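# Sort rings from pallet onto size-matched holder pads

## Task

Take every ring off the pallet and set it on the holder whose size fits it, resting flat on that holder's pads. Hooking the fingers inside a ring's hole to grip it is allowed.

## Robot and tools

Robot: two arms, left_arm and right_arm, each ending in a five-finger hand (a left hand on left_arm, a right hand on right_arm). Base positions in the scene frame: left_arm (-0.034, +0.330, 0) m, right_arm (-0.031, -0.355, 0) m, both facing almost straight along +x. A camera stand sits behind the arms. Loose objects may get an occasional small push.

Scene frame: origin at table-top height between the arms, +x out over the table, +y toward left_arm, +z up. Reported hand positions (m), quat_wxyz and velocities use this frame and can be off by a few cm.

Hand point: a point fixed to the palm, 0.15 m out from the wrist flange along the fingers and 0.05 m in front of the palm. Its +z runs along straight fingers, +y out of the palm, +x across the palm away from the thumb on the right hand (toward the thumb on the left hand). Straight fingers extend 0.06-0.07 m past the point and sit 0.06 m behind it along -y. A bracket on the little-finger side can collide with things. With fingers level, the wrist may hang up to 0.11 m (palm down) or 0.23 m (palm up) below the point.

The row: every motion command is a row of 28 numbers, each in [-1, 1], always for both arms: left dx, dy, dz, rx, ry, rz, then left little, ring, middle, index, thumb_bend, thumb_turn, force_limit, speed, then the same 14 for the right arm. dx..rz are an offset, not a pose: measured from that arm's current Hand target, along the Hand target's own axes; 1.0 equals 0.6 m or 180 degrees, and rx, ry, rz form one rotation vector. All six zero re-requests the current Hand target. The controller limits each step's commanded turn to 32 degrees from the measured orientation. Finger numbers are absolute targets: -1 open/straight, +1 closed/curled; thumb_turn -1 beside the palm, +1 opposite the fingers. force_limit maps -1..+1 to about 0..10 N at the fingertip (0..15 N for both thumb motors); speed runs from nearly 0 at -1 to full at +0.48 and above. There is no 'leave unchanged' value: resend the last hand numbers actually used. A motor only starts when its target changes by 0.002 or more; to tighten, raise force_limit and send a more-closed target than hand_measured. For a gentle grip close at speed -0.94 or below. With the thumb opposed the hand encloses objects 0.035-0.065 m thick.

Tools:
- execute_actions(actions, cameras): actions is a list of actions; each action is up to 15 rows, one per 1/30 s step, the last row repeated to fill 15. Every row in one action counts from the pose at that action's start. Images come only when actions is empty or cameras names some.
- move(target, speed, blend, stop_force, zero, blocking, cameras): straight-line hand paths toward one row or a list of up to 15 rows, all offsets counted from the same starting Hand targets. speed in m/s (0.002-3.6, default 0.25; turn rate double that in rad/s). blend in m rounds corners in a list. stop_force in N (3-120) ends an arm's path when its wrist sensor feels that much resistance; unreliable while the hand rotates, and leave it out when pulling off a contact. zero (default true) rezeroes before the move. blocking=false returns early, not allowed with stop_force. Paths do not avoid obstacles; steer around each arm's own base. Capped at 10 s.
- wait(seconds 0-10, cameras); stop(cameras) brakes a running move.
- zoom_image(camera, region [x0,y0,x1,y1] pixels, at most 504 each side), for cam_head_left, cam_head_right, cam_high, cam_left_wrist, cam_right_wrist (all 672x504).
- show_instructions(): reference pages. zero_wrist_force(arm). finished_scene(scene = current scene number) ends the scene irreversibly.

Results: robot state per arm: end_effector_position, quat, velocities, Hand target (the base for the next offsets), joint positions and torques, Wrist force/torque along the hand axes plus a peak line, hand_measured, hand_stopped_by (moving, target, force, stalled, fault), hand_load_n (positive = finger pushed open; near 0 after a lost grip), hand_force_limit, hand_speed. move adds a 'move:' line: done, off_target, moving, held or fault, with limits such as paced or held. done only means the arm reached within 3 mm and 2 degrees; it says nothing about contact. If a hand stops short, send the remaining distance as an offset.

Avoid: anything falling or being left off the table (fails the task); dropping rings or releasing them while moving; fast or hard contact. Arms are stiff: commanding even slightly past a firm contact can trip a fault (roughly 150 N net force, or joint torque limits, wrist joints only ~12 N m), freezing the arm for 10 s. Keep the arms and hands apart; a press between them can fail the scene. Avoid long stretched-out holds that overheat motors (MOTOR HOT at 70 C, braking stop at 85 C).

Each tool is called after ">>>" as name(argument=value, ...) on one line, values as JSON.

Reference images:

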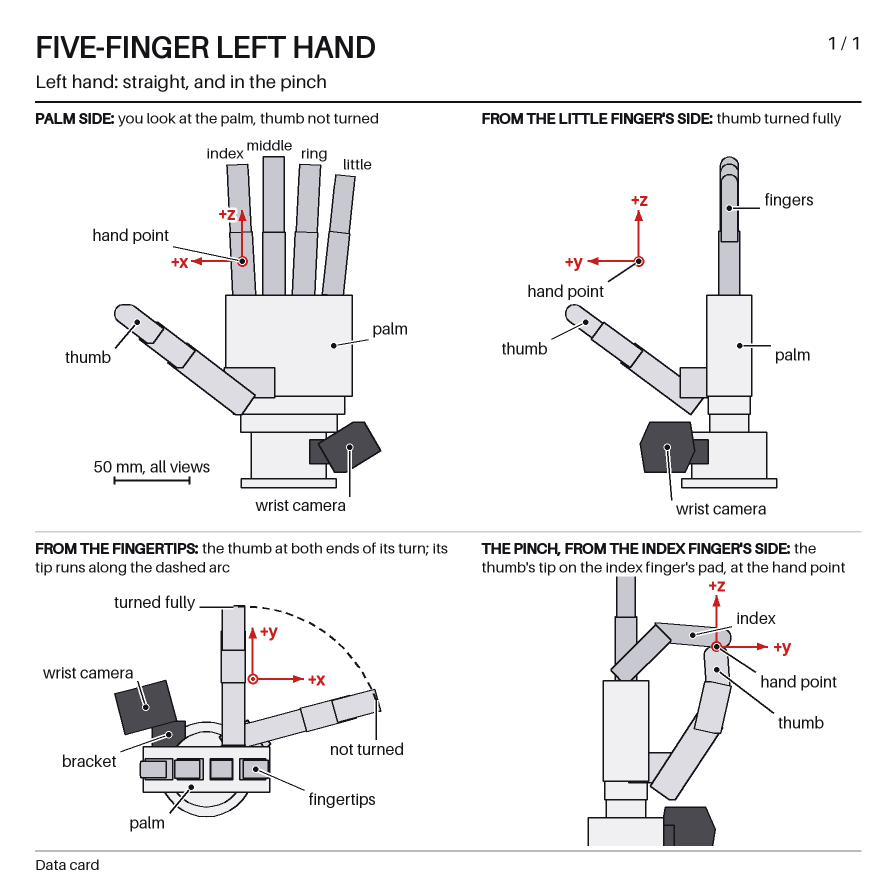

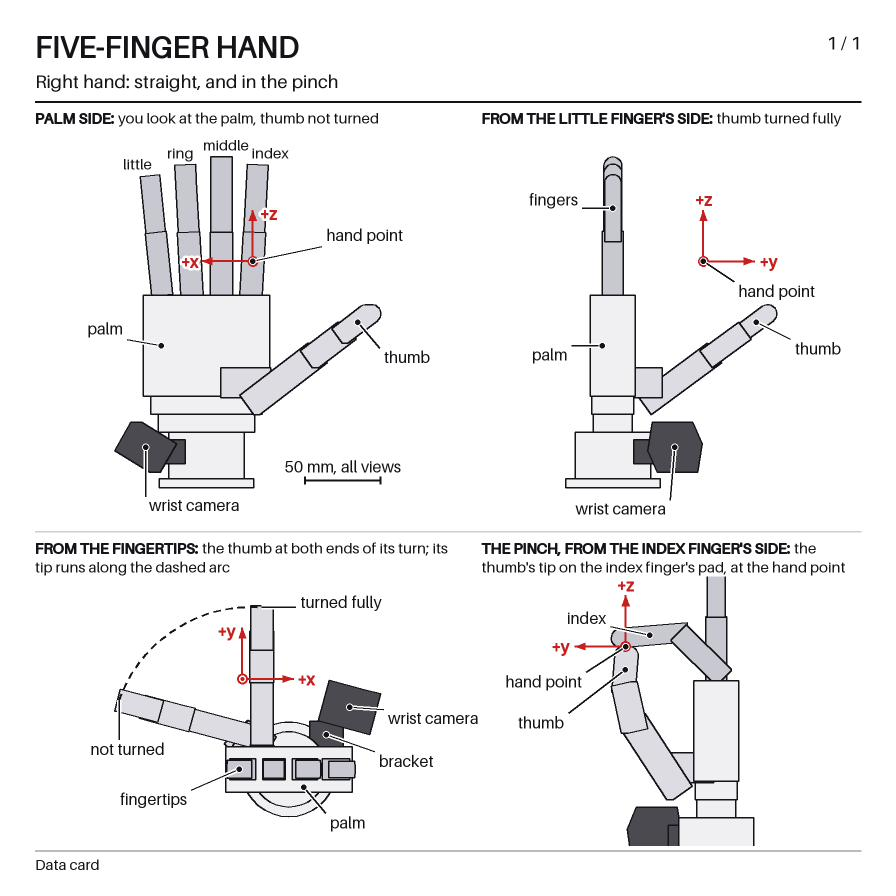

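## Session

>>> execute_actions(actions=[])

Scene clock: 0.00 s.
left_arm: end_effector_position=(+0.1931, +0.7219, +0.2386) hand_measured=(-1.000, -1.000, -1.000, -1.000, -1.000, -1.000) hand_load_n=(+0.0, +0.0, +0.0, +0.5, +0.0, +0.0) hand_stopped_by=(target, target, target, target, target, target) hand_force_limit=0.00 hand_speed=-0.80 end_effector_quat_wxyz=(+0.641, +0.399, +0.644, -0.121) | right_arm: end_effector_position=(+0.2027, -0.0392, +0.2181) hand_measured=(-1.000, -1.000, -1.000, -1.000, -1.000, -1.000) hand_load_n=(-0.5, +0.0, +0.0, +0.0, +0.0, +0.0) hand_stopped_by=(target, target, target, target, target, target) hand_force_limit=0.00 hand_speed=-0.80 end_effector_quat_wxyz=(-0.590, +0.676, +0.344, +0.277)
Joint positions: left_arm=[4.969 -2.249 -1.797 1.082 -1.013 1.844] | right_arm=[-0.284 -1.424 2.562 1.547 0.35 -0.478]
Joint velocities: within noise
Joint torques (N m): no reading
Wrist force (N): no reading
Wrist torque (N m): no reading
Wrist force, peak (N): no reading
Hand target: left_arm +0.1931, +0.7219, +0.2386; +0.641, +0.399, +0.644, -0.121 | right_arm +0.2027, -0.0392, +0.2181; -0.590, +0.676, +0.344, +0.277

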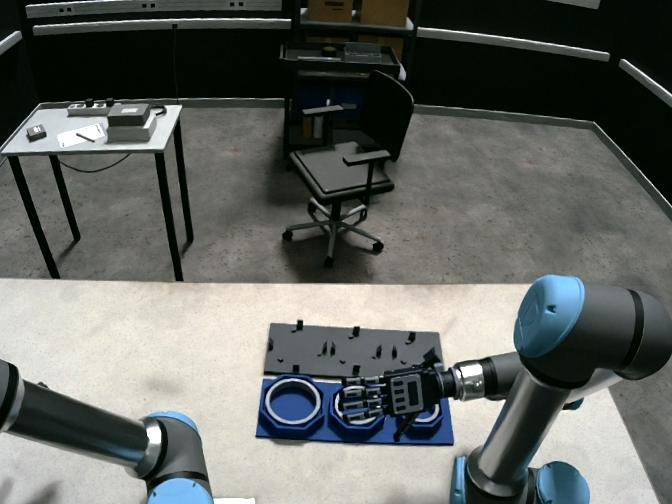

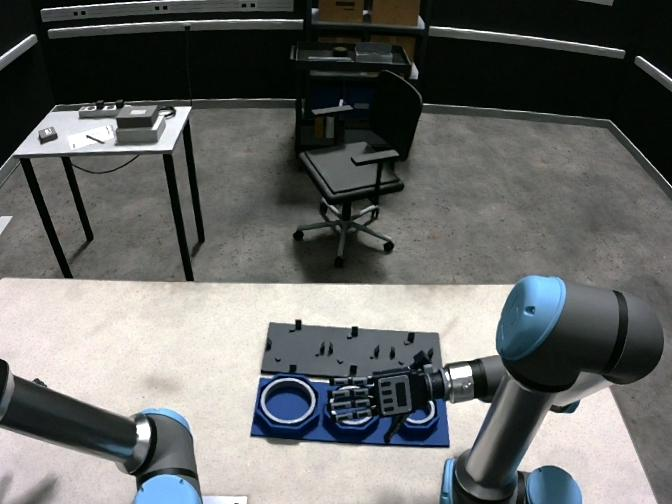

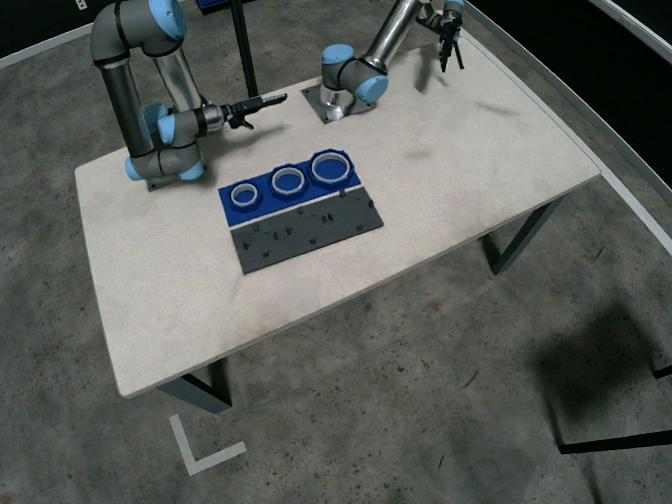

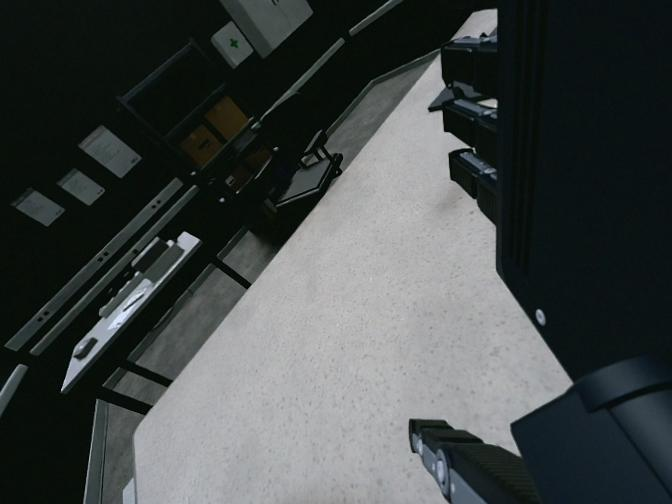

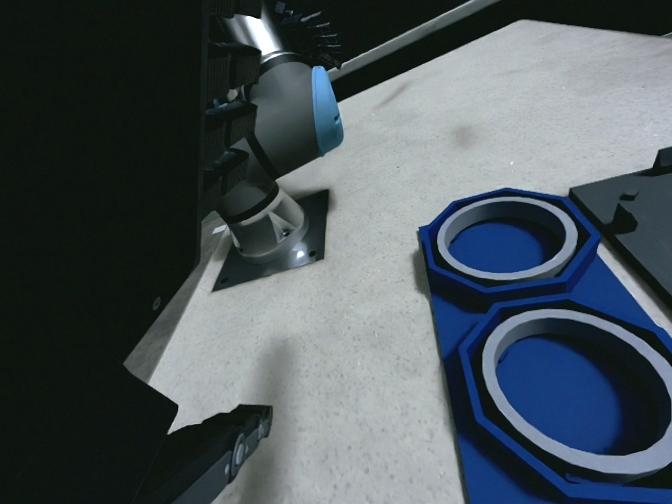

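>>> zoom_image(camera="cam_high", region=[212, 140, 392, 280])

>>> zoom_image(camera="cam_high", region=[225, 190, 305, 270])

>>> zoom_image(camera="cam_high", region=[305, 175, 385, 255])

Scaled by 2.800.

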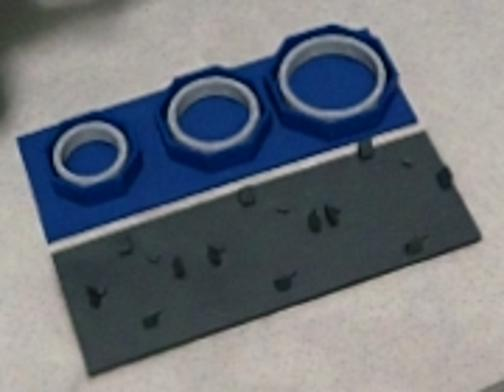

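Scaled by 6.300.

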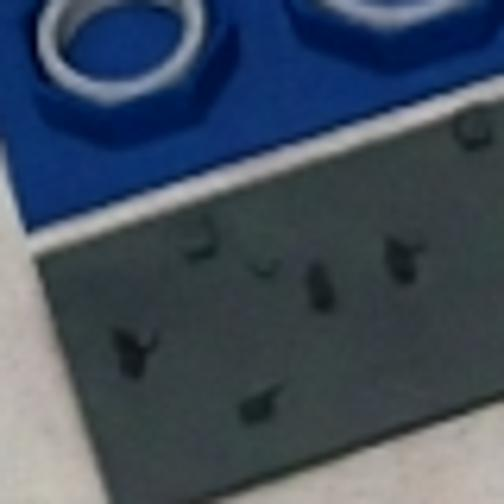

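Scaled by 6.300.

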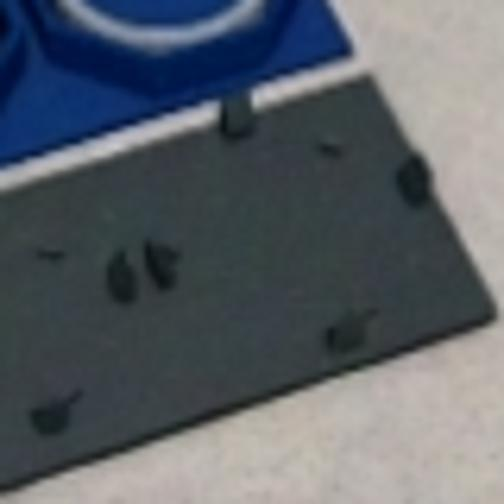

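>>> move(target=[[0,0,0,0,0,0,-1,-1,-1,-1,-1,-1,0,-0.8,0.2955,-0.029,-0.1463,0,0,0,-1,-1,-1,-1,-1,-1,0,-0.8],[0,0,0,0,0,0,-1,-1,-1,-1,-1,-1,0,-0.8,0.2955,-0.029,-0.1463,-0.3541,0.3946,0.4356,1,-0.76,0.35,-0.76,-1,-1,0.5,0.3]], speed=[0.25,0.45], cameras=["cam_high","cam_right_wrist"])

Scene clock: 79.13 s.
left_arm: end_effector_position=(+0.1931, +0.7219, +0.2386) hand_measured=(-1.000, -1.000, -1.000, -1.000, -1.000, -1.000) hand_load_n=(+0.0, +0.0, +0.0, +0.0, +0.0, +0.0) hand_stopped_by=(target, target, target, target, target, target) hand_force_limit=0.00 hand_speed=-0.80 end_effector_quat_wxyz=(+0.641, +0.399, +0.644, -0.121) | right_arm: end_effector_position=(+0.2997, -0.1002, +0.3803) hand_measured=(+1.000, -0.760, +0.350, -0.760, -1.000, -1.000) hand_load_n=(+0.0, +0.0, +0.0, +0.0, +0.0, +0.0) hand_stopped_by=(target, target, target, target, target, target) hand_force_limit=0.50 hand_speed=0.30 end_effector_quat_wxyz=(-0.301, +0.640, -0.640, +0.300)
Joint positions: left_arm=[4.969 -2.249 -1.797 1.082 -1.013 1.844] | right_arm=[0.416 -2.079 2.133 3.823 -1.885 0.274]
Joint torques (N m): left_arm=[-0.21 39.99 11.26 -1.58 0.03 0.09] | right_arm=[7.46 10.42 -45.78 -0.6 2.15 -1.07]
Wrist force (N): left_arm=[-0.2 0.0 -0.2] | right_arm=[1.3 0.4 0.2]
Wrist torque (N m): left_arm=[0.01 0.02 0.00] | right_arm=[-0.01 -0.04 0.05]
Wrist force, peak (N): left_arm=[-0.1 0.3 -0.4] | right_arm=[-4.4 -7.2 -3.8]
Hand target: left_arm +0.1931, +0.7219, +0.2386; +0.641, +0.399, +0.644, -0.121 | right_arm +0.2997, -0.1002, +0.3803; -0.301, +0.640, -0.640, +0.300
Off the commanded pose: left_arm 0.000 m, 0 deg | right_arm 0.000 m, 0 deg.
move: done; limits=paced
Images, in order (width x height): cam_high 672x504, cam_right_wrist 672x504.

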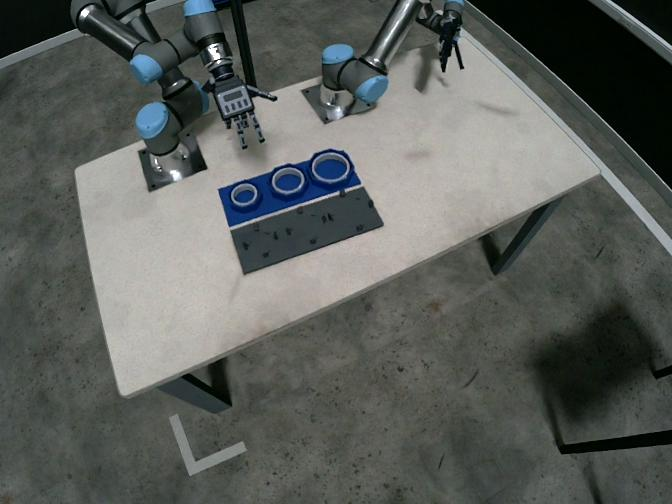

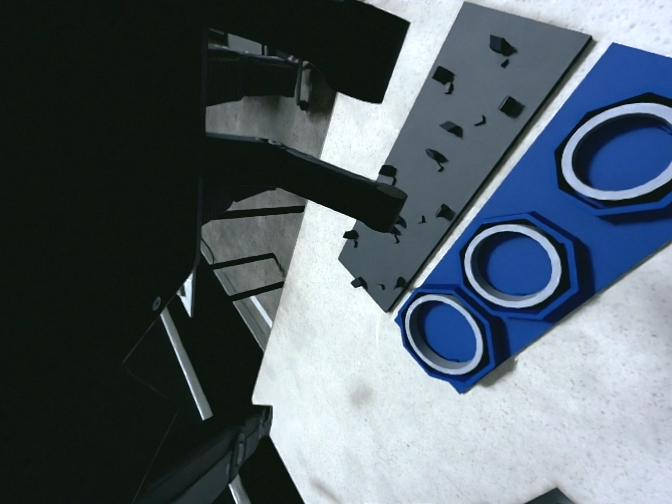

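>>> move(target=[0,0,0,0,0,0,-1,-1,-1,-1,-1,-1,0,-0.8,-0.4187,0.376,0.2269,0,0,0,1,-0.76,0.35,-0.76,-1,-1,0.5,0.3], speed=0.2, cameras=["cam_high","cam_right_wrist","cam_head_left"])

>>> zoom_image(camera="cam_high", region=[295, 125, 365, 195])

Scene clock: 89.30 s.
left_arm: end_effector_position=(+0.1931, +0.7219, +0.2386) hand_measured=(-1.000, -1.000, -1.000, -1.000, -1.000, -1.000) hand_load_n=(+0.0, +0.0, +0.0, +0.0, +0.0, +0.0) hand_stopped_by=(target, target, target, target, target, target) hand_force_limit=0.00 hand_speed=-0.80 end_effector_quat_wxyz=(+0.641, +0.399, +0.644, -0.121) | right_arm: end_effector_position=(+0.2603, +0.1512, +0.1200) hand_measured=(+1.000, -0.760, +0.350, -0.760, -1.000, -1.000) hand_load_n=(+0.0, +0.0, +0.0, +0.0, +0.0, +0.0) hand_stopped_by=(target, target, target, target, target, target) hand_force_limit=0.50 hand_speed=0.30 end_effector_quat_wxyz=(-0.301, +0.640, -0.640, +0.300)
Joint positions: left_arm=[4.969 -2.249 -1.797 1.082 -1.013 1.844] | right_arm=[1.017 -1.254 2.102 3.298 -2.284 0.8]
Joint torques (N m): left_arm=[-0.06 39.44 10.83 -1.45 0.14 0.16] | right_arm=[7.36 -22.1 -0.27 -1.68 1.89 1.04]
Wrist force (N): left_arm=[0.0 0.0 -0.3] | right_arm=[1.3 0.5 -0.2]
Wrist torque (N m): left_arm=[0.01 -0.02 0.01] | right_arm=[0.04 -0.06 0.07]
Wrist force, peak (N): left_arm=[-0.1 0.5 0.0] | right_arm=[5.4 -1.8 -0.8]
Hand target: left_arm +0.1931, +0.7219, +0.2386; +0.641, +0.399, +0.644, -0.121 | right_arm +0.2603, +0.1512, +0.1199; -0.301, +0.640, -0.640, +0.300
Off the commanded pose: left_arm 0.000 m, 0 deg | right_arm 0.000 m, 0 deg.
move: done
Images, in order (width x height): cam_head_left 672x504, cam_high 672x504, cam_right_wrist 672x504.

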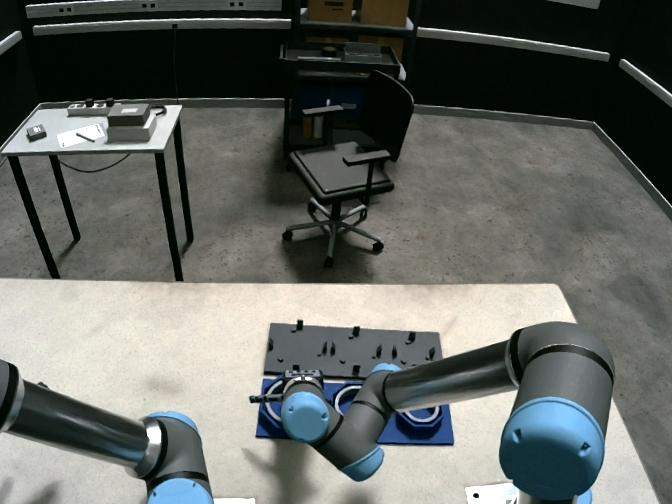

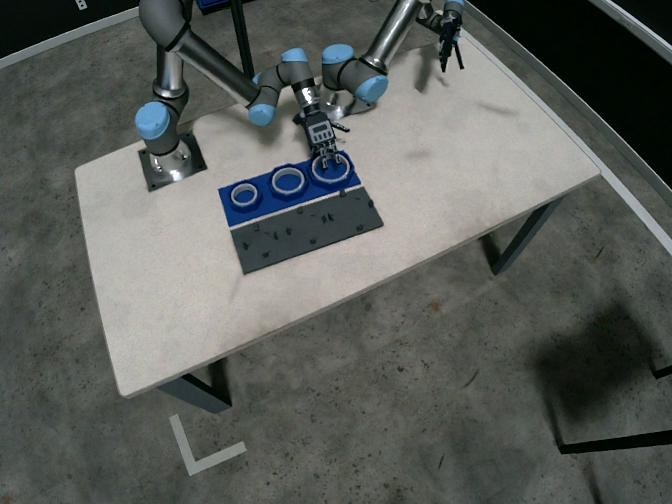

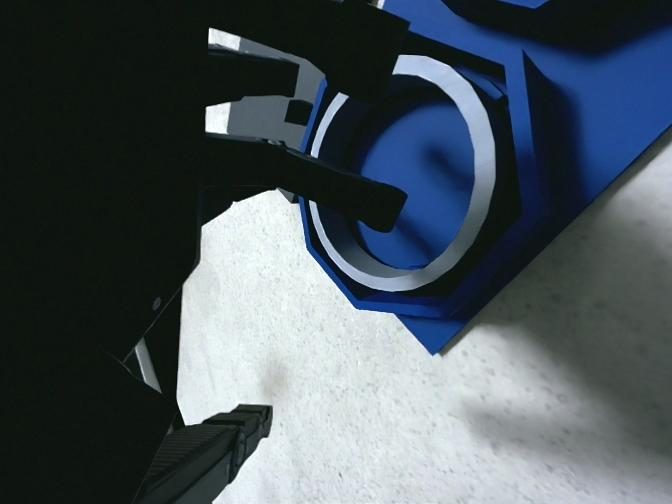

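Scaled by 7.200.

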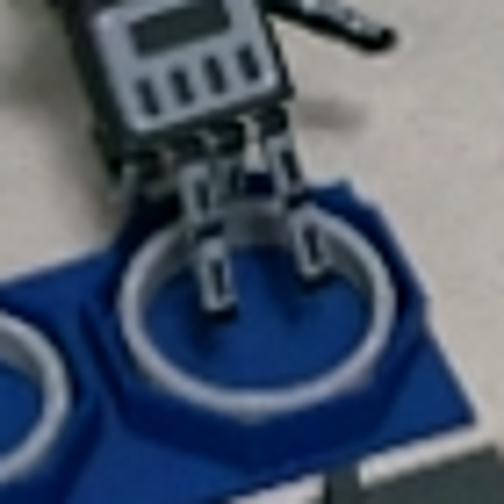

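>>> move(target=[0,0,0,0,0,0,-1,-1,-1,-1,-1,-1,0,-0.8,-0.01833,0.04571,0.04924,0,0,0,1,-0.76,0.35,-0.76,-1,-1,0.5,0.3], speed=0.1, cameras=["cam_high","cam_right_wrist"])

>>> zoom_image(camera="cam_high", region=[295, 125, 365, 195])

Scene clock: 106.93 s.
left_arm: end_effector_position=(+0.1931, +0.7219, +0.2386) hand_measured=(-1.000, -1.000, -1.000, -1.000, -1.000, -1.000) hand_load_n=(+0.0, +0.0, +0.0, +0.0, +0.0, +0.0) hand_stopped_by=(target, target, target, target, target, target) hand_force_limit=0.00 hand_speed=-0.80 end_effector_quat_wxyz=(+0.641, +0.399, +0.644, -0.121) | right_arm: end_effector_position=(+0.2655, +0.1623, +0.0799) hand_measured=(+1.000, -0.760, +0.350, -0.760, -1.000, -1.000) hand_load_n=(+0.0, +0.0, +0.0, +0.0, +0.0, +0.0) hand_stopped_by=(target, target, target, target, target, target) hand_force_limit=0.50 hand_speed=0.30 end_effector_quat_wxyz=(-0.301, +0.640, -0.640, +0.300)
Joint positions: left_arm=[4.969 -2.249 -1.797 1.082 -1.013 1.844] | right_arm=[1.02 -1.148 2.092 3.204 -2.285 0.803]
Joint torques (N m): left_arm=[-0.02 39.71 11.69 -1.4 0.23 0.07] | right_arm=[2.6 -50.34 -3.76 -1.95 -2.67 -1.02]
Wrist force (N): left_arm=[-0.1 -0.2 -0.1] | right_arm=[1.4 0.5 -0.1]
Wrist torque (N m): left_arm=[-0.02 0.02 0.00] | right_arm=[0.03 -0.07 0.08]
Wrist force, peak (N): left_arm=[-0.4 0.0 -0.2] | right_arm=[1.8 -0.4 -1.2]
Hand target: left_arm +0.1931, +0.7219, +0.2386; +0.641, +0.399, +0.644, -0.121 | right_arm +0.2655, +0.1622, +0.0799; -0.301, +0.640, -0.640, +0.300
Off the commanded pose: left_arm 0.000 m, 0 deg | right_arm 0.000 m, 0 deg.
move: done
Images, in order (width x height): cam_high 672x504, cam_right_wrist 672x504.

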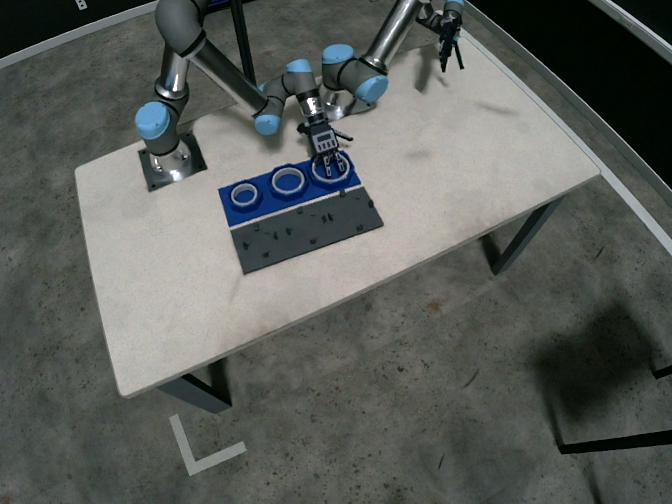

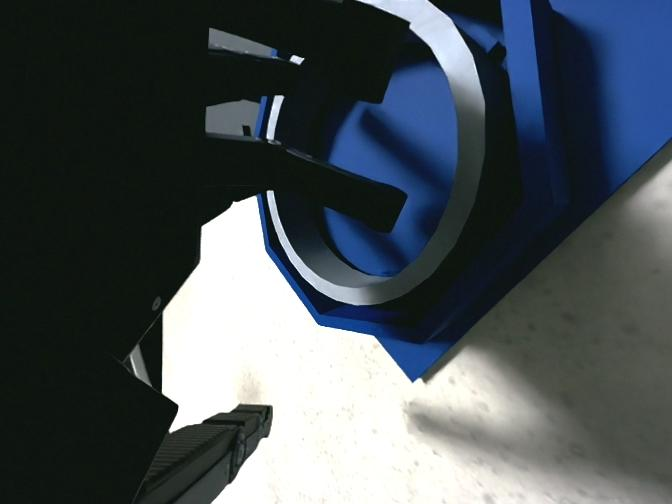

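Scaled by 7.200.

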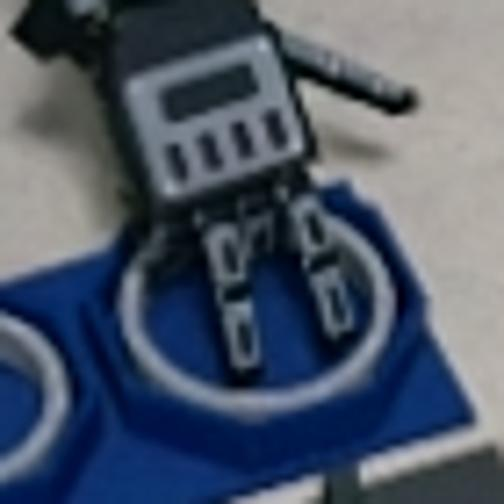

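>>> move(target=[[0,0,0,0,0,0,-1,-1,-1,-1,-1,-1,0,-0.8,-0.01,0.00964,-0.01149,0,0,0,1,-0.76,0.35,-0.76,-1,-1,0.5,0.3],[0,0,0,0,0,0,-1,-1,-1,-1,-1,-1,0,-0.8,-0.01,0.03263,0.00779,0,0,0,1,-0.76,0.35,-0.76,-1,-1,0.5,0.3]], speed=0.05, stop_force=6, cameras=["cam_high","cam_right_wrist"])

>>> zoom_image(camera="cam_high", region=[305, 140, 355, 190])

Scene clock: 120.23 s.
left_arm: end_effector_position=(+0.1931, +0.7219, +0.2386) hand_measured=(-1.000, -1.000, -1.000, -1.000, -1.000, -1.000) hand_load_n=(+0.0, +0.0, +0.0, +0.0, +0.0, +0.0) hand_stopped_by=(target, target, target, target, target, target) hand_force_limit=0.00 hand_speed=-0.80 end_effector_quat_wxyz=(+0.641, +0.399, +0.644, -0.121) | right_arm: end_effector_position=(+0.2566, +0.1682, +0.0619) hand_measured=(+1.000, -0.760, +0.350, -0.760, -1.000, -1.000) hand_load_n=(+0.0, +0.0, +0.5, +0.0, +0.0, +0.0) hand_stopped_by=(target, target, target, target, target, target) hand_force_limit=0.50 hand_speed=0.30 end_effector_quat_wxyz=(-0.301, +0.640, -0.640, +0.300)
Joint positions: left_arm=[4.969 -2.249 -1.797 1.082 -1.013 1.844] | right_arm=[1.042 -1.107 2.092 3.179 -2.297 0.828]
Joint torques (N m): left_arm=[-0.52 39.82 11.26 -1.22 0.2 0.22] | right_arm=[-6.27 -58.18 -28.79 -4.68 1.38 0.24]
Wrist force (N): left_arm=[-0.2 0.1 -0.3] | right_arm=[1.5 0.2 0.4]
Wrist torque (N m): left_arm=[0.03 0.01 -0.01] | right_arm=[0.03 -0.07 0.06]
Wrist force, peak (N): left_arm=[-0.3 0.2 -0.5] | right_arm=[1.8 -2.2 0.2]
Hand target: left_arm +0.1931, +0.7219, +0.2386; +0.641, +0.399, +0.644, -0.121 | right_arm +0.2566, +0.1682, +0.0619; -0.301, +0.640, -0.640, +0.300
Off the commanded pose: left_arm 0.000 m, 0 deg | right_arm 0.000 m, 0 deg.
move: done
Images, in order (width x height): cam_high 672x504, cam_right_wrist 672x504.

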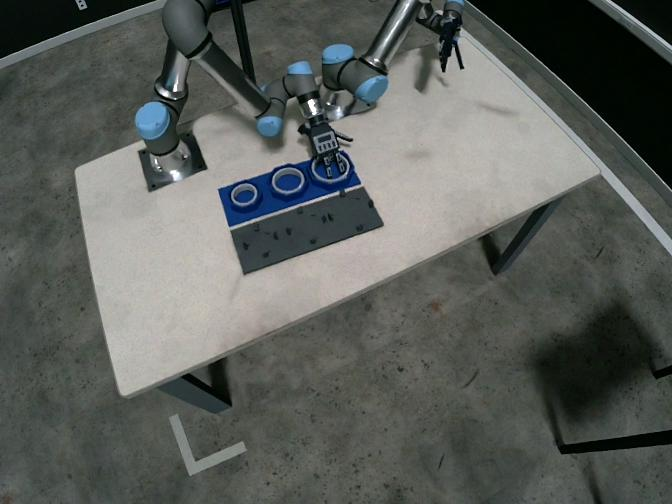

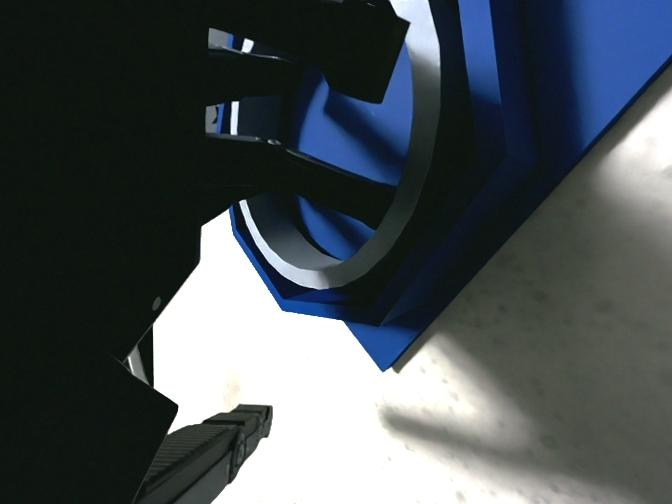

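Scaled by 10.080.

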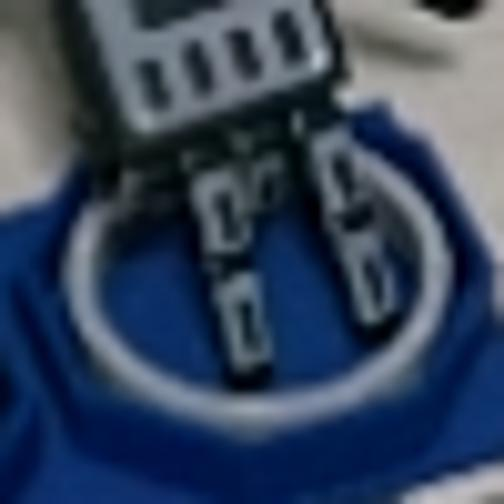

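>>> move(target=[[0,0,0,0,0,0,-1,-1,-1,-1,-1,-1,0,-0.8,-0.0017,0.02492,0.01438,0,0,0,1,-0.76,0.35,-0.76,-1,-1,0.5,0.3]], speed=0.03, stop_force=6, cameras=["cam_high"])

>>> zoom_image(camera="cam_high", region=[305, 140, 355, 190])

Scene clock: 127.67 s.
left_arm: end_effector_position=(+0.1931, +0.7219, +0.2386) hand_measured=(-1.000, -1.000, -1.000, -1.000, -1.000, -1.000) hand_load_n=(+0.0, +0.0, +0.0, +0.0, +0.0, +0.0) hand_stopped_by=(target, target, target, target, target, target) hand_force_limit=0.00 hand_speed=-0.80 end_effector_quat_wxyz=(+0.641, +0.399, +0.644, -0.121) | right_arm: end_effector_position=(+0.2539, +0.1692, +0.0461) hand_measured=(+1.000, -0.760, +0.350, -0.760, -1.000, -1.000) hand_load_n=(+0.0, +0.0, +0.5, +1.5, +0.0, +0.0) hand_stopped_by=(target, target, target, target, target, target) hand_force_limit=0.50 hand_speed=0.30 end_effector_quat_wxyz=(-0.301, +0.640, -0.640, +0.300)
Joint positions: left_arm=[4.969 -2.249 -1.797 1.082 -1.013 1.844] | right_arm=[1.047 -1.072 2.097 3.143 -2.3 0.834]
Joint torques (N m): left_arm=[-0.84 39.32 11.06 -1.22 0.44 0.26] | right_arm=[-6.58 -57.35 -26.54 -4.49 2.33 -1.16]
Wrist force (N): left_arm=[-0.2 -0.1 0.1] | right_arm=[3.2 -1.5 -0.4]
Wrist torque (N m): left_arm=[-0.03 0.03 -0.01] | right_arm=[0.17 -0.06 0.14]
Wrist force, peak (N): left_arm=[0.1 0.4 -0.4] | right_arm=[3.6 -4.6 -11.0]
Hand target: left_arm +0.1931, +0.7219, +0.2386; +0.641, +0.399, +0.644, -0.121 | right_arm +0.2539, +0.1692, +0.0461; -0.301, +0.640, -0.640, +0.300 (not the last commanded pose)
Off the commanded pose: left_arm 0.000 m, 0 deg | right_arm 0.001 m, 0 deg.
move: contact (right_arm)
Images, in order (width x height): cam_high 672x504.

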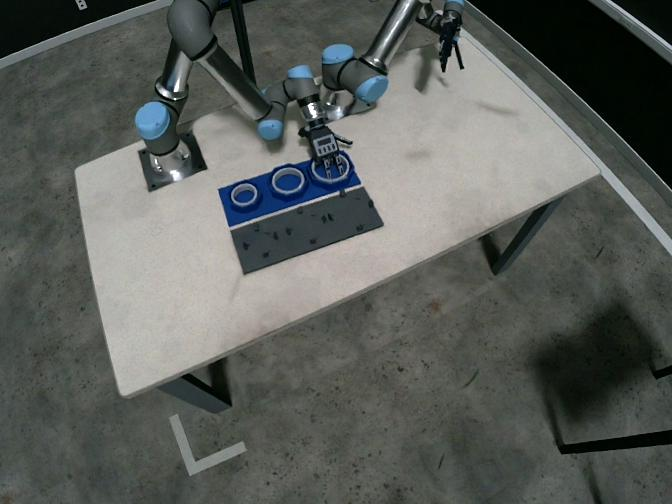

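Scaled by 10.080.

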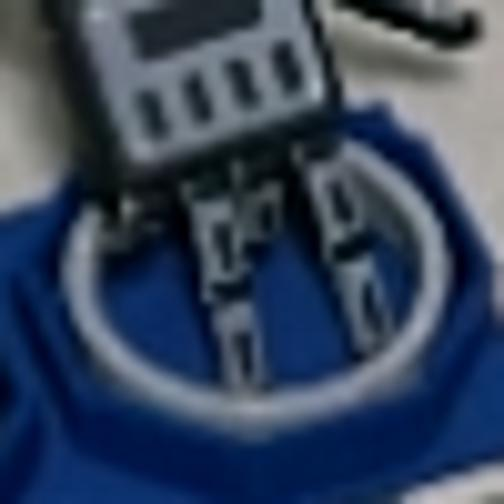

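>>> move(target=[[0,0,0,0,0,0,-1,-1,-1,-1,-1,-1,0,-0.8,0,-0.00575,-0.00482,0,0,0,1,-0.76,0.28,-0.76,-1,-1,0.5,0.3],[0,0,0,0,0,0,-1,-1,-1,-1,-1,-1,0,-0.8,0.0017,0.00068,-0.01248,0,0,0,1,-0.85,0.28,-0.85,-1,-1,0.5,-0.3],[0,0,0,0,0,0,-1,-1,-1,-1,-1,-1,0,-0.8,0.0017,0.00593,-0.0081,0,0,0,1,-0.85,0.28,-0.85,-1,-1,0.5,-0.3]], speed=0.03)

>>> execute_actions(actions=[[[0,0,0,0,0,0,-1,-1,-1,-1,-1,-1,0,-0.8,0,0,0,0,0,0,1,-0.85,0.8,-0.85,-1,-1,0.5,-0.85]],[[0,0,0,0,0,0,-1,-1,-1,-1,-1,-1,0,-0.8,0,0,0,0,0,0,1,-0.85,0.8,-0.85,-1,-1,0.5,-0.85]],[[0,0,0,0,0,0,-1,-1,-1,-1,-1,-1,0,-0.8,0,0,0,0,0,0,1,-0.85,0.8,-0.85,-1,-1,0.5,-0.85]]], cameras=["cam_high","cam_right_wrist"])

>>> zoom_image(camera="cam_high", region=[305, 140, 355, 190])

Scene clock: 144.50 s.
left_arm: end_effector_position=(+0.1931, +0.7219, +0.2386) hand_measured=(-1.000, -1.000, -1.000, -1.000, -1.000, -1.000) hand_load_n=(+0.0, +0.0, +0.0, +0.0, +0.0, +0.0) hand_stopped_by=(target, target, target, target, target, target) hand_force_limit=0.00 hand_speed=-0.80 end_effector_quat_wxyz=(+0.641, +0.399, +0.644, -0.121) | right_arm: end_effector_position=(+0.2479, +0.1682, +0.0465) hand_measured=(+1.000, -0.850, +0.280, -0.850, -1.000, -1.000) hand_load_n=(+0.0, +0.0, -3.5, +0.0, +0.0, -0.5) hand_stopped_by=(target, target, target, target, target, target) hand_force_limit=0.50 hand_speed=-0.30 end_effector_quat_wxyz=(-0.301, +0.640, -0.640, +0.300)
Joint positions: left_arm=[4.969 -2.249 -1.797 1.082 -1.013 1.844] | right_arm=[1.057 -1.078 2.105 3.149 -2.304 0.845]
Joint torques (N m): left_arm=[0.34 39.1 11.66 -1.03 0.35 0.16] | right_arm=[-5.92 -21.24 4.41 0.33 2 -0.21]
Wrist force (N): left_arm=[-0.1 -0.1 -0.2] | right_arm=[2.5 -6.3 -4.4]
Wrist torque (N m): left_arm=[0.00 0.01 0.00] | right_arm=[-0.09 -0.01 -0.06]
Wrist force, peak (N): left_arm=[0.2 0.0 -0.5] | right_arm=[2.6 -3.7 -8.4]
Hand target: left_arm +0.1931, +0.7219, +0.2386; +0.641, +0.399, +0.644, -0.121 | right_arm +0.2479, +0.1681, +0.0465; -0.301, +0.640, -0.640, +0.300
Off the commanded pose: left_arm 0.000 m, 0 deg | right_arm 0.000 m, 0 deg.
move: done

Scene clock: 146.20 s.
left_arm: end_effector_position=(+0.1931, +0.7219, +0.2386) hand_measured=(-1.000, -1.000, -1.000, -1.000, -1.000, -1.000) hand_load_n=(+0.5, +0.0, +0.0, +0.0, +0.0, +0.0) hand_stopped_by=(target, target, target, target, target, target) hand_force_limit=0.00 hand_speed=-0.80 end_effector_quat_wxyz=(+0.641, +0.399, +0.644, -0.121) | right_arm: end_effector_position=(+0.2479, +0.1681, +0.0465) hand_measured=(+1.000, -0.850, +0.430, -0.850, -1.000, -1.000) hand_load_n=(+0.0, +0.0, +6.0, -4.0, +0.0, +0.0) hand_stopped_by=(target, target, force, target, target, target) hand_force_limit=0.50 hand_speed=-0.85 end_effector_quat_wxyz=(-0.301, +0.640, -0.640, +0.300)
Joint positions: left_arm=[4.969 -2.249 -1.797 1.082 -1.013 1.844] | right_arm=[1.057 -1.079 2.105 3.149 -2.304 0.845]
Joint torques (N m): left_arm=[0.62 39.88 11.01 -1.04 0.44 0.03] | right_arm=[3.3 -60.28 -12.73 -4.44 0.54 -1.04]
Wrist force (N): left_arm=[0.0 0.2 0.0] | right_arm=[2.3 1.2 3.1]
Wrist torque (N m): left_arm=[0.03 0.00 -0.01] | right_arm=[0.04 -0.11 0.12]
Wrist force, peak (N): left_arm=[0.4 0.1 -0.3] | right_arm=[2.5 -6.6 -4.8]
Hand target: left_arm +0.1931, +0.7219, +0.2386; +0.641, +0.399, +0.644, -0.121 | right_arm +0.2479, +0.1681, +0.0465; -0.301, +0.640, -0.640, +0.300
Off the commanded pose: left_arm 0.000 m, 0 deg | right_arm 0.000 m, 0 deg.
Step readings (end_effector_position of left_arm | right_arm):
0: (+0.1931, +0.7219, +0.2386) | (+0.2479, +0.1682, +0.0465)
1: (+0.1931, +0.7219, +0.2386) | (+0.2479, +0.1682, +0.0464)
2: (+0.1931, +0.7219, +0.2386) | (+0.2479, +0.1682, +0.0464)
4: (+0.1931, +0.7219, +0.2386) | (+0.2479, +0.1681, +0.0464)
8: (+0.1931, +0.7219, +0.2386) | (+0.2479, +0.1681, +0.0464)
15: (+0.1931, +0.7219, +0.2386) | (+0.2479, +0.1681, +0.0464)
16: (+0.1931, +0.7219, +0.2386) | (+0.2479, +0.1681, +0.0464)
17: (+0.1931, +0.7219, +0.2386) | (+0.2479, +0.1681, +0.0464)
19: (+0.1931, +0.7219, +0.2386) | (+0.2479, +0.1681, +0.0464)
23: (+0.1931, +0.7219, +0.2386) | (+0.2479, +0.1681, +0.0464)
30: (+0.1931, +0.7219, +0.2386) | (+0.2479, +0.1681, +0.0465)
31: (+0.1931, +0.7219, +0.2386) | (+0.2479, +0.1681, +0.0465)
32: (+0.1931, +0.7219, +0.2386) | (+0.2479, +0.1681, +0.0465)
34: (+0.1931, +0.7219, +0.2386) | (+0.2479, +0.1681, +0.0465)
38: (+0.1931, +0.7219, +0.2386) | (+0.2479, +0.1681, +0.0465)
45: (+0.1931, +0.7219, +0.2386) | (+0.2479, +0.1681, +0.0465)
Images, in order (width x height): cam_high 672x504, cam_right_wrist 672x504.

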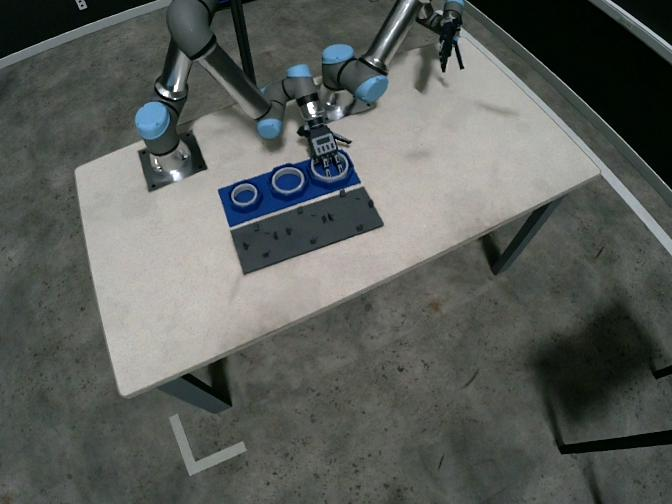

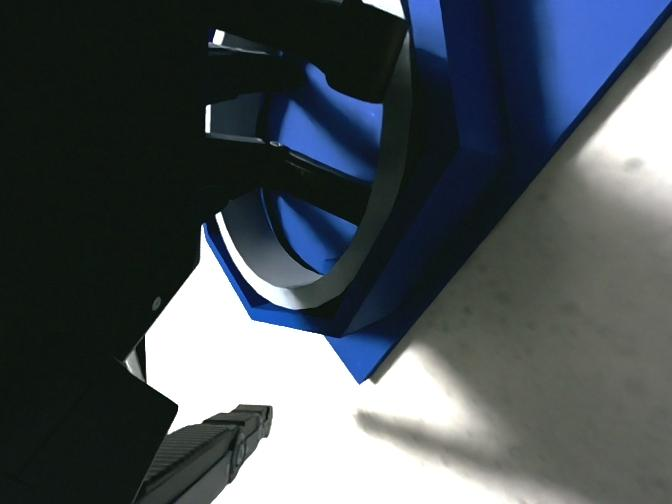

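Scaled by 10.080.

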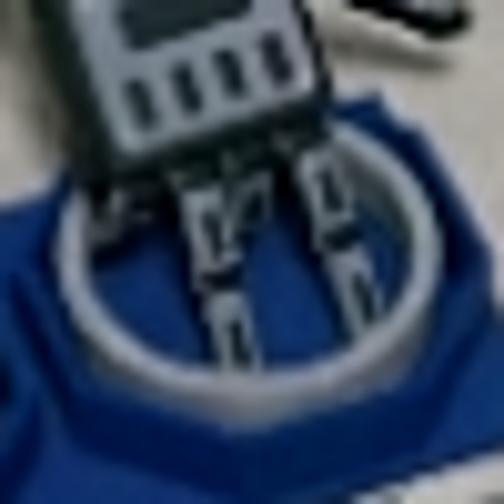

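>>> execute_actions(actions=[[[0,0,0,0,0,0,-1,-1,-1,-1,-1,-1,0,-0.8,0,0,0,0,0,0,1,-1,0.8,-1,-1,-1,0.5,-0.5]],[[0,0,0,0,0,0,-1,-1,-1,-1,-1,-1,0,-0.8,0,0,0,0,0,0,1,-1,0.8,-1,-1,-1,0.5,-0.5]]])

>>> move(target=[0,0,0,0,0,0,-1,-1,-1,-1,-1,-1,0,-0.8,0,-0.02553,-0.02143,0,0,0,1,-1,0.8,-1,-1,-1,0.5,-0.5], speed=0.03, cameras=["cam_high"])

>>> zoom_image(camera="cam_high", region=[305, 140, 355, 190])

Scene clock: 155.20 s.
left_arm: end_effector_position=(+0.1931, +0.7219, +0.2386) hand_measured=(-1.000, -1.000, -1.000, -1.000, -1.000, -1.000) hand_load_n=(+0.0, +0.0, +0.0, +0.0, +0.0, +0.0) hand_stopped_by=(target, target, target, target, target, target) hand_force_limit=0.00 hand_speed=-0.80 end_effector_quat_wxyz=(+0.641, +0.399, +0.644, -0.121) | right_arm: end_effector_position=(+0.2479, +0.1682, +0.0465) hand_measured=(+1.000, -0.930, +0.428, -0.910, -1.000, -1.000) hand_load_n=(+0.0, -11.0, +14.5, -12.0, +0.0, +0.0) hand_stopped_by=(target, stalled, force, stalled, target, target) hand_force_limit=0.50 hand_speed=-0.50 end_effector_quat_wxyz=(-0.301, +0.640, -0.640, +0.300)
Joint positions: left_arm=[4.969 -2.249 -1.797 1.082 -1.013 1.844] | right_arm=[1.057 -1.079 2.105 3.149 -2.304 0.845]
Joint torques (N m): left_arm=[0.76 39.25 11.63 -0.98 0.47 -0.14] | right_arm=[-5.32 -35.67 -26.18 -0.1 -3.04 -1.08]
Wrist force (N): left_arm=[-0.1 0.0 -0.1] | right_arm=[1.4 -1.2 -0.2]
Wrist torque (N m): left_arm=[0.00 0.02 0.00] | right_arm=[-0.22 -0.16 0.11]
Wrist force, peak (N): left_arm=[-0.3 -0.3 -0.3] | right_arm=[2.2 1.5 3.1]
Hand target: left_arm +0.1931, +0.7219, +0.2386; +0.641, +0.399, +0.644, -0.121 | right_arm +0.2479, +0.1681, +0.0465; -0.301, +0.640, -0.640, +0.300
Off the commanded pose: left_arm 0.000 m, 0 deg | right_arm 0.000 m, 0 deg.
Step readings (end_effector_position of left_arm | right_arm):
0: (+0.1931, +0.7219, +0.2386) | (+0.2479, +0.1681, +0.0465)
1: (+0.1931, +0.7219, +0.2386) | (+0.2479, +0.1681, +0.0465)
2: (+0.1931, +0.7219, +0.2386) | (+0.2479, +0.1681, +0.0465)
4: (+0.1931, +0.7219, +0.2386) | (+0.2479, +0.1682, +0.0465)
8: (+0.1931, +0.7219, +0.2386) | (+0.2479, +0.1682, +0.0466)
15: (+0.1931, +0.7219, +0.2386) | (+0.2479, +0.1682, +0.0466)
16: (+0.1931, +0.7219, +0.2386) | (+0.2479, +0.1682, +0.0466)
17: (+0.1931, +0.7219, +0.2386) | (+0.2479, +0.1682, +0.0466)
19: (+0.1931, +0.7219, +0.2386) | (+0.2479, +0.1682, +0.0466)
23: (+0.1931, +0.7219, +0.2386) | (+0.2479, +0.1682, +0.0466)
30: (+0.1931, +0.7219, +0.2386) | (+0.2479, +0.1682, +0.0465)

Scene clock: 156.13 s.
left_arm: end_effector_position=(+0.1931, +0.7219, +0.2386) hand_measured=(-1.000, -1.000, -1.000, -1.000, -1.000, -1.000) hand_load_n=(+0.0, +0.0, +0.0, +0.0, +0.0, +0.0) hand_stopped_by=(target, target, target, target, target, target) hand_force_limit=0.00 hand_speed=-0.80 end_effector_quat_wxyz=(+0.641, +0.399, +0.644, -0.121) | right_arm: end_effector_position=(+0.2478, +0.1682, +0.0669) hand_measured=(+1.000, -0.930, +0.428, -0.910, -1.000, -1.000) hand_load_n=(+0.0, -9.5, +17.0, -12.0, +0.0, +0.0) hand_stopped_by=(target, stalled, force, stalled, target, target) hand_force_limit=0.50 hand_speed=-0.50 end_effector_quat_wxyz=(-0.301, +0.640, -0.640, +0.300) end_effector_velocity=(+0.000, +0.000, -0.001) end_effector_angular_velocity=(+0.002, -0.001, +0.000)
Joint positions: left_arm=[4.969 -2.249 -1.797 1.082 -1.013 1.844] | right_arm=[1.057 -1.125 2.098 3.202 -2.305 0.845]
Joint velocities: left_arm=[within noise] | right_arm=[0 0.003 0.001 -0.007 0 -0.001]
Joint torques (N m): left_arm=[0.38 39.09 11.09 -1.03 0.44 -0.05] | right_arm=[8.23 -8.07 -26.28 -6.41 -4.56 1.17]
Wrist force (N): left_arm=[-0.1 0.2 -0.2] | right_arm=[1.2 5.3 3.7]
Wrist torque (N m): left_arm=[0.04 0.00 -0.01] | right_arm=[-0.09 -0.16 0.17]
Wrist force, peak (N): left_arm=[0.0 0.2 -0.4] | right_arm=[1.2 5.6 4.1]
Hand target: left_arm +0.1931, +0.7219, +0.2386; +0.641, +0.399, +0.644, -0.121 | right_arm +0.2478, +0.1681, +0.0665; -0.301, +0.640, -0.640, +0.300
Off the commanded pose: left_arm 0.000 m, 0 deg | right_arm 0.000 m, 0 deg.
move: done
Images, in order (width x height): cam_high 672x504.

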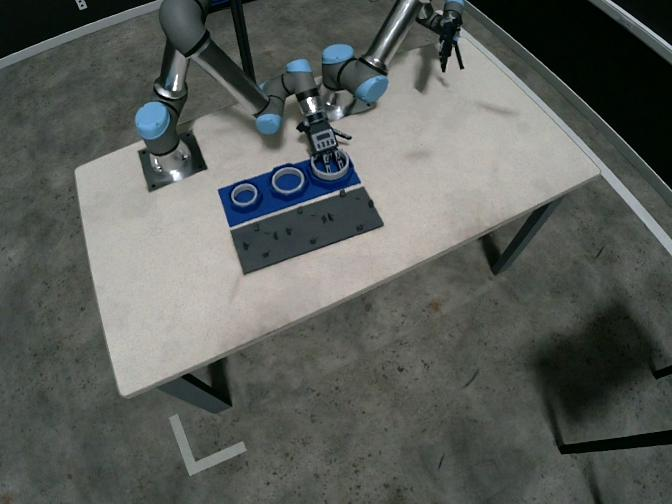

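Scaled by 10.080.

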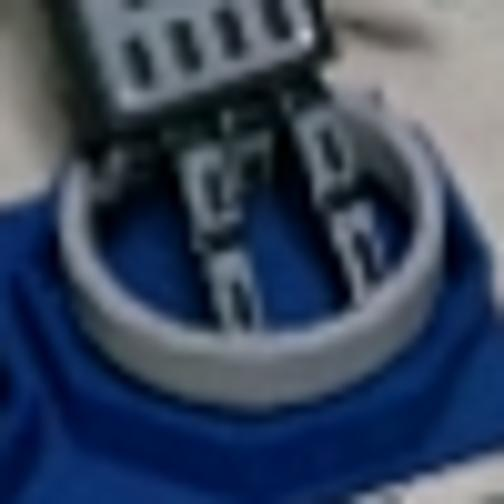

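>>> move(target=[[0,0,0,0,0,0,-1,-1,-1,-1,-1,-1,0,-0.8,0,-0.0383,-0.0321,0,0,0,1,-1,0.8,-1,-1,-1,0.5,-0.5],[0,0,0,0,0,0,-1,-1,-1,-1,-1,-1,0,-0.8,0.026,-0.233,0.1998,0,0,0,1,-1,0.8,-1,-1,-1,0.5,-0.5],[0,0,0,0,0,0,-1,-1,-1,-1,-1,-1,0,-0.8,0.026,-0.2119,0.2175,0,0,0,1,-1,0.8,-1,-1,-1,0.5,-0.5]], speed=0.12, blend=[0.015,0.01,0], cameras=["cam_high","cam_right_wrist","cam_head_left"])

>>> zoom_image(camera="cam_high", region=[320, 180, 380, 240])

>>> zoom_image(camera="cam_head_left", region=[250, 310, 340, 400])

Scene clock: 170.00 s.
left_arm: end_effector_position=(+0.1931, +0.7219, +0.2386) hand_measured=(-1.000, -1.000, -1.000, -1.000, -1.000, -1.000) hand_load_n=(+0.0, +0.0, +0.0, +0.0, +0.0, +0.0) hand_stopped_by=(target, target, target, target, target, target) hand_force_limit=0.00 hand_speed=-0.80 end_effector_quat_wxyz=(+0.641, +0.399, +0.644, -0.121) | right_arm: end_effector_position=(+0.4293, +0.1526, +0.0807) hand_measured=(+1.000, -0.930, +0.428, -0.910, -1.000, -1.000) hand_load_n=(+0.0, -10.0, +16.5, -12.0, +0.0, -0.5) hand_stopped_by=(target, stalled, force, stalled, target, target) hand_force_limit=0.50 hand_speed=-0.50 end_effector_quat_wxyz=(-0.301, +0.640, -0.640, +0.300)
Joint positions: left_arm=[4.969 -2.249 -1.797 1.082 -1.013 1.844] | right_arm=[0.762 -1.013 1.891 3.117 -2.13 0.546]
Joint torques (N m): left_arm=[0.5 40.02 11.75 -1.01 0.49 0.13] | right_arm=[0.68 -70.03 -38.61 -4.41 -3.95 -1.03]
Wrist force (N): left_arm=[0.0 0.1 -0.1] | right_arm=[1.5 5.1 3.9]
Wrist torque (N m): left_arm=[0.02 0.01 0.00] | right_arm=[-0.12 -0.18 0.26]
Wrist force, peak (N): left_arm=[-0.1 0.3 -0.5] | right_arm=[2.0 8.0 6.2]
Hand target: left_arm +0.1931, +0.7219, +0.2386; +0.641, +0.399, +0.644, -0.121 | right_arm +0.4294, +0.1527, +0.0811; -0.301, +0.640, -0.640, +0.300
Off the commanded pose: left_arm 0.000 m, 0 deg | right_arm 0.000 m, 0 deg.
move: done; blend cut to 0.0083 m at target 2
Images, in order (width x height): cam_head_left 672x504, cam_high 672x504, cam_right_wrist 672x504.

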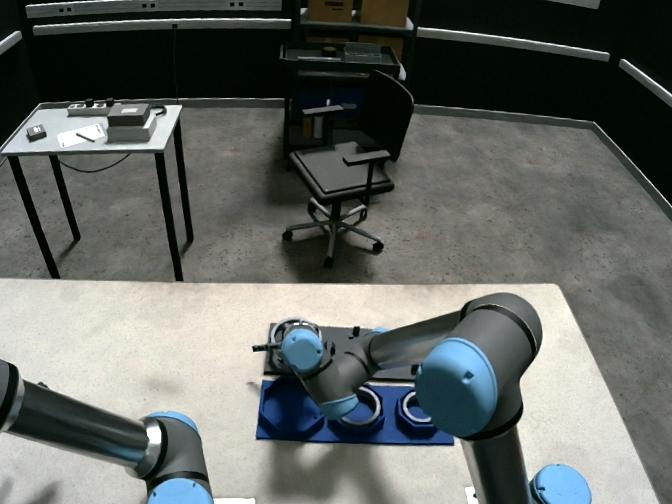

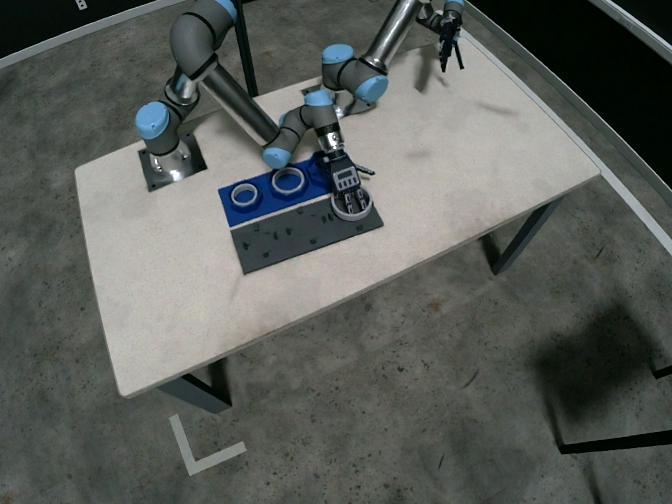

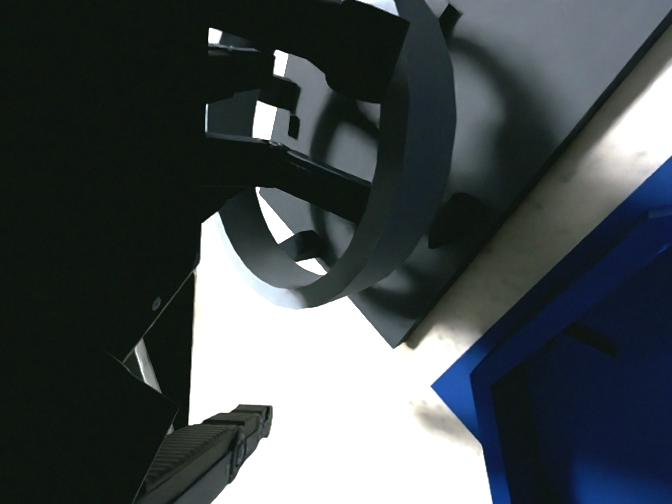

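Scaled by 8.400.

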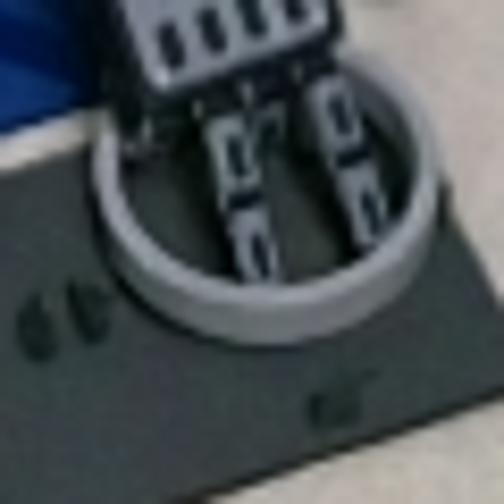

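Scaled by 5.600.

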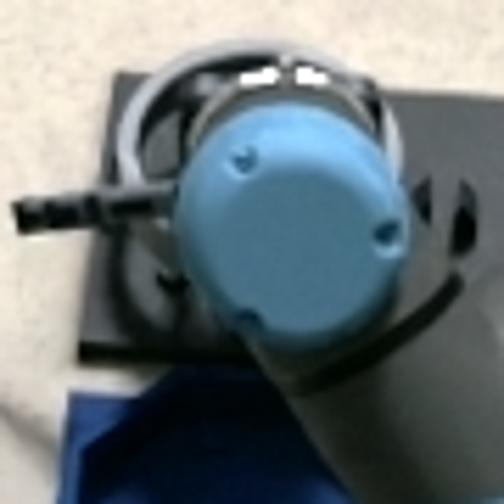

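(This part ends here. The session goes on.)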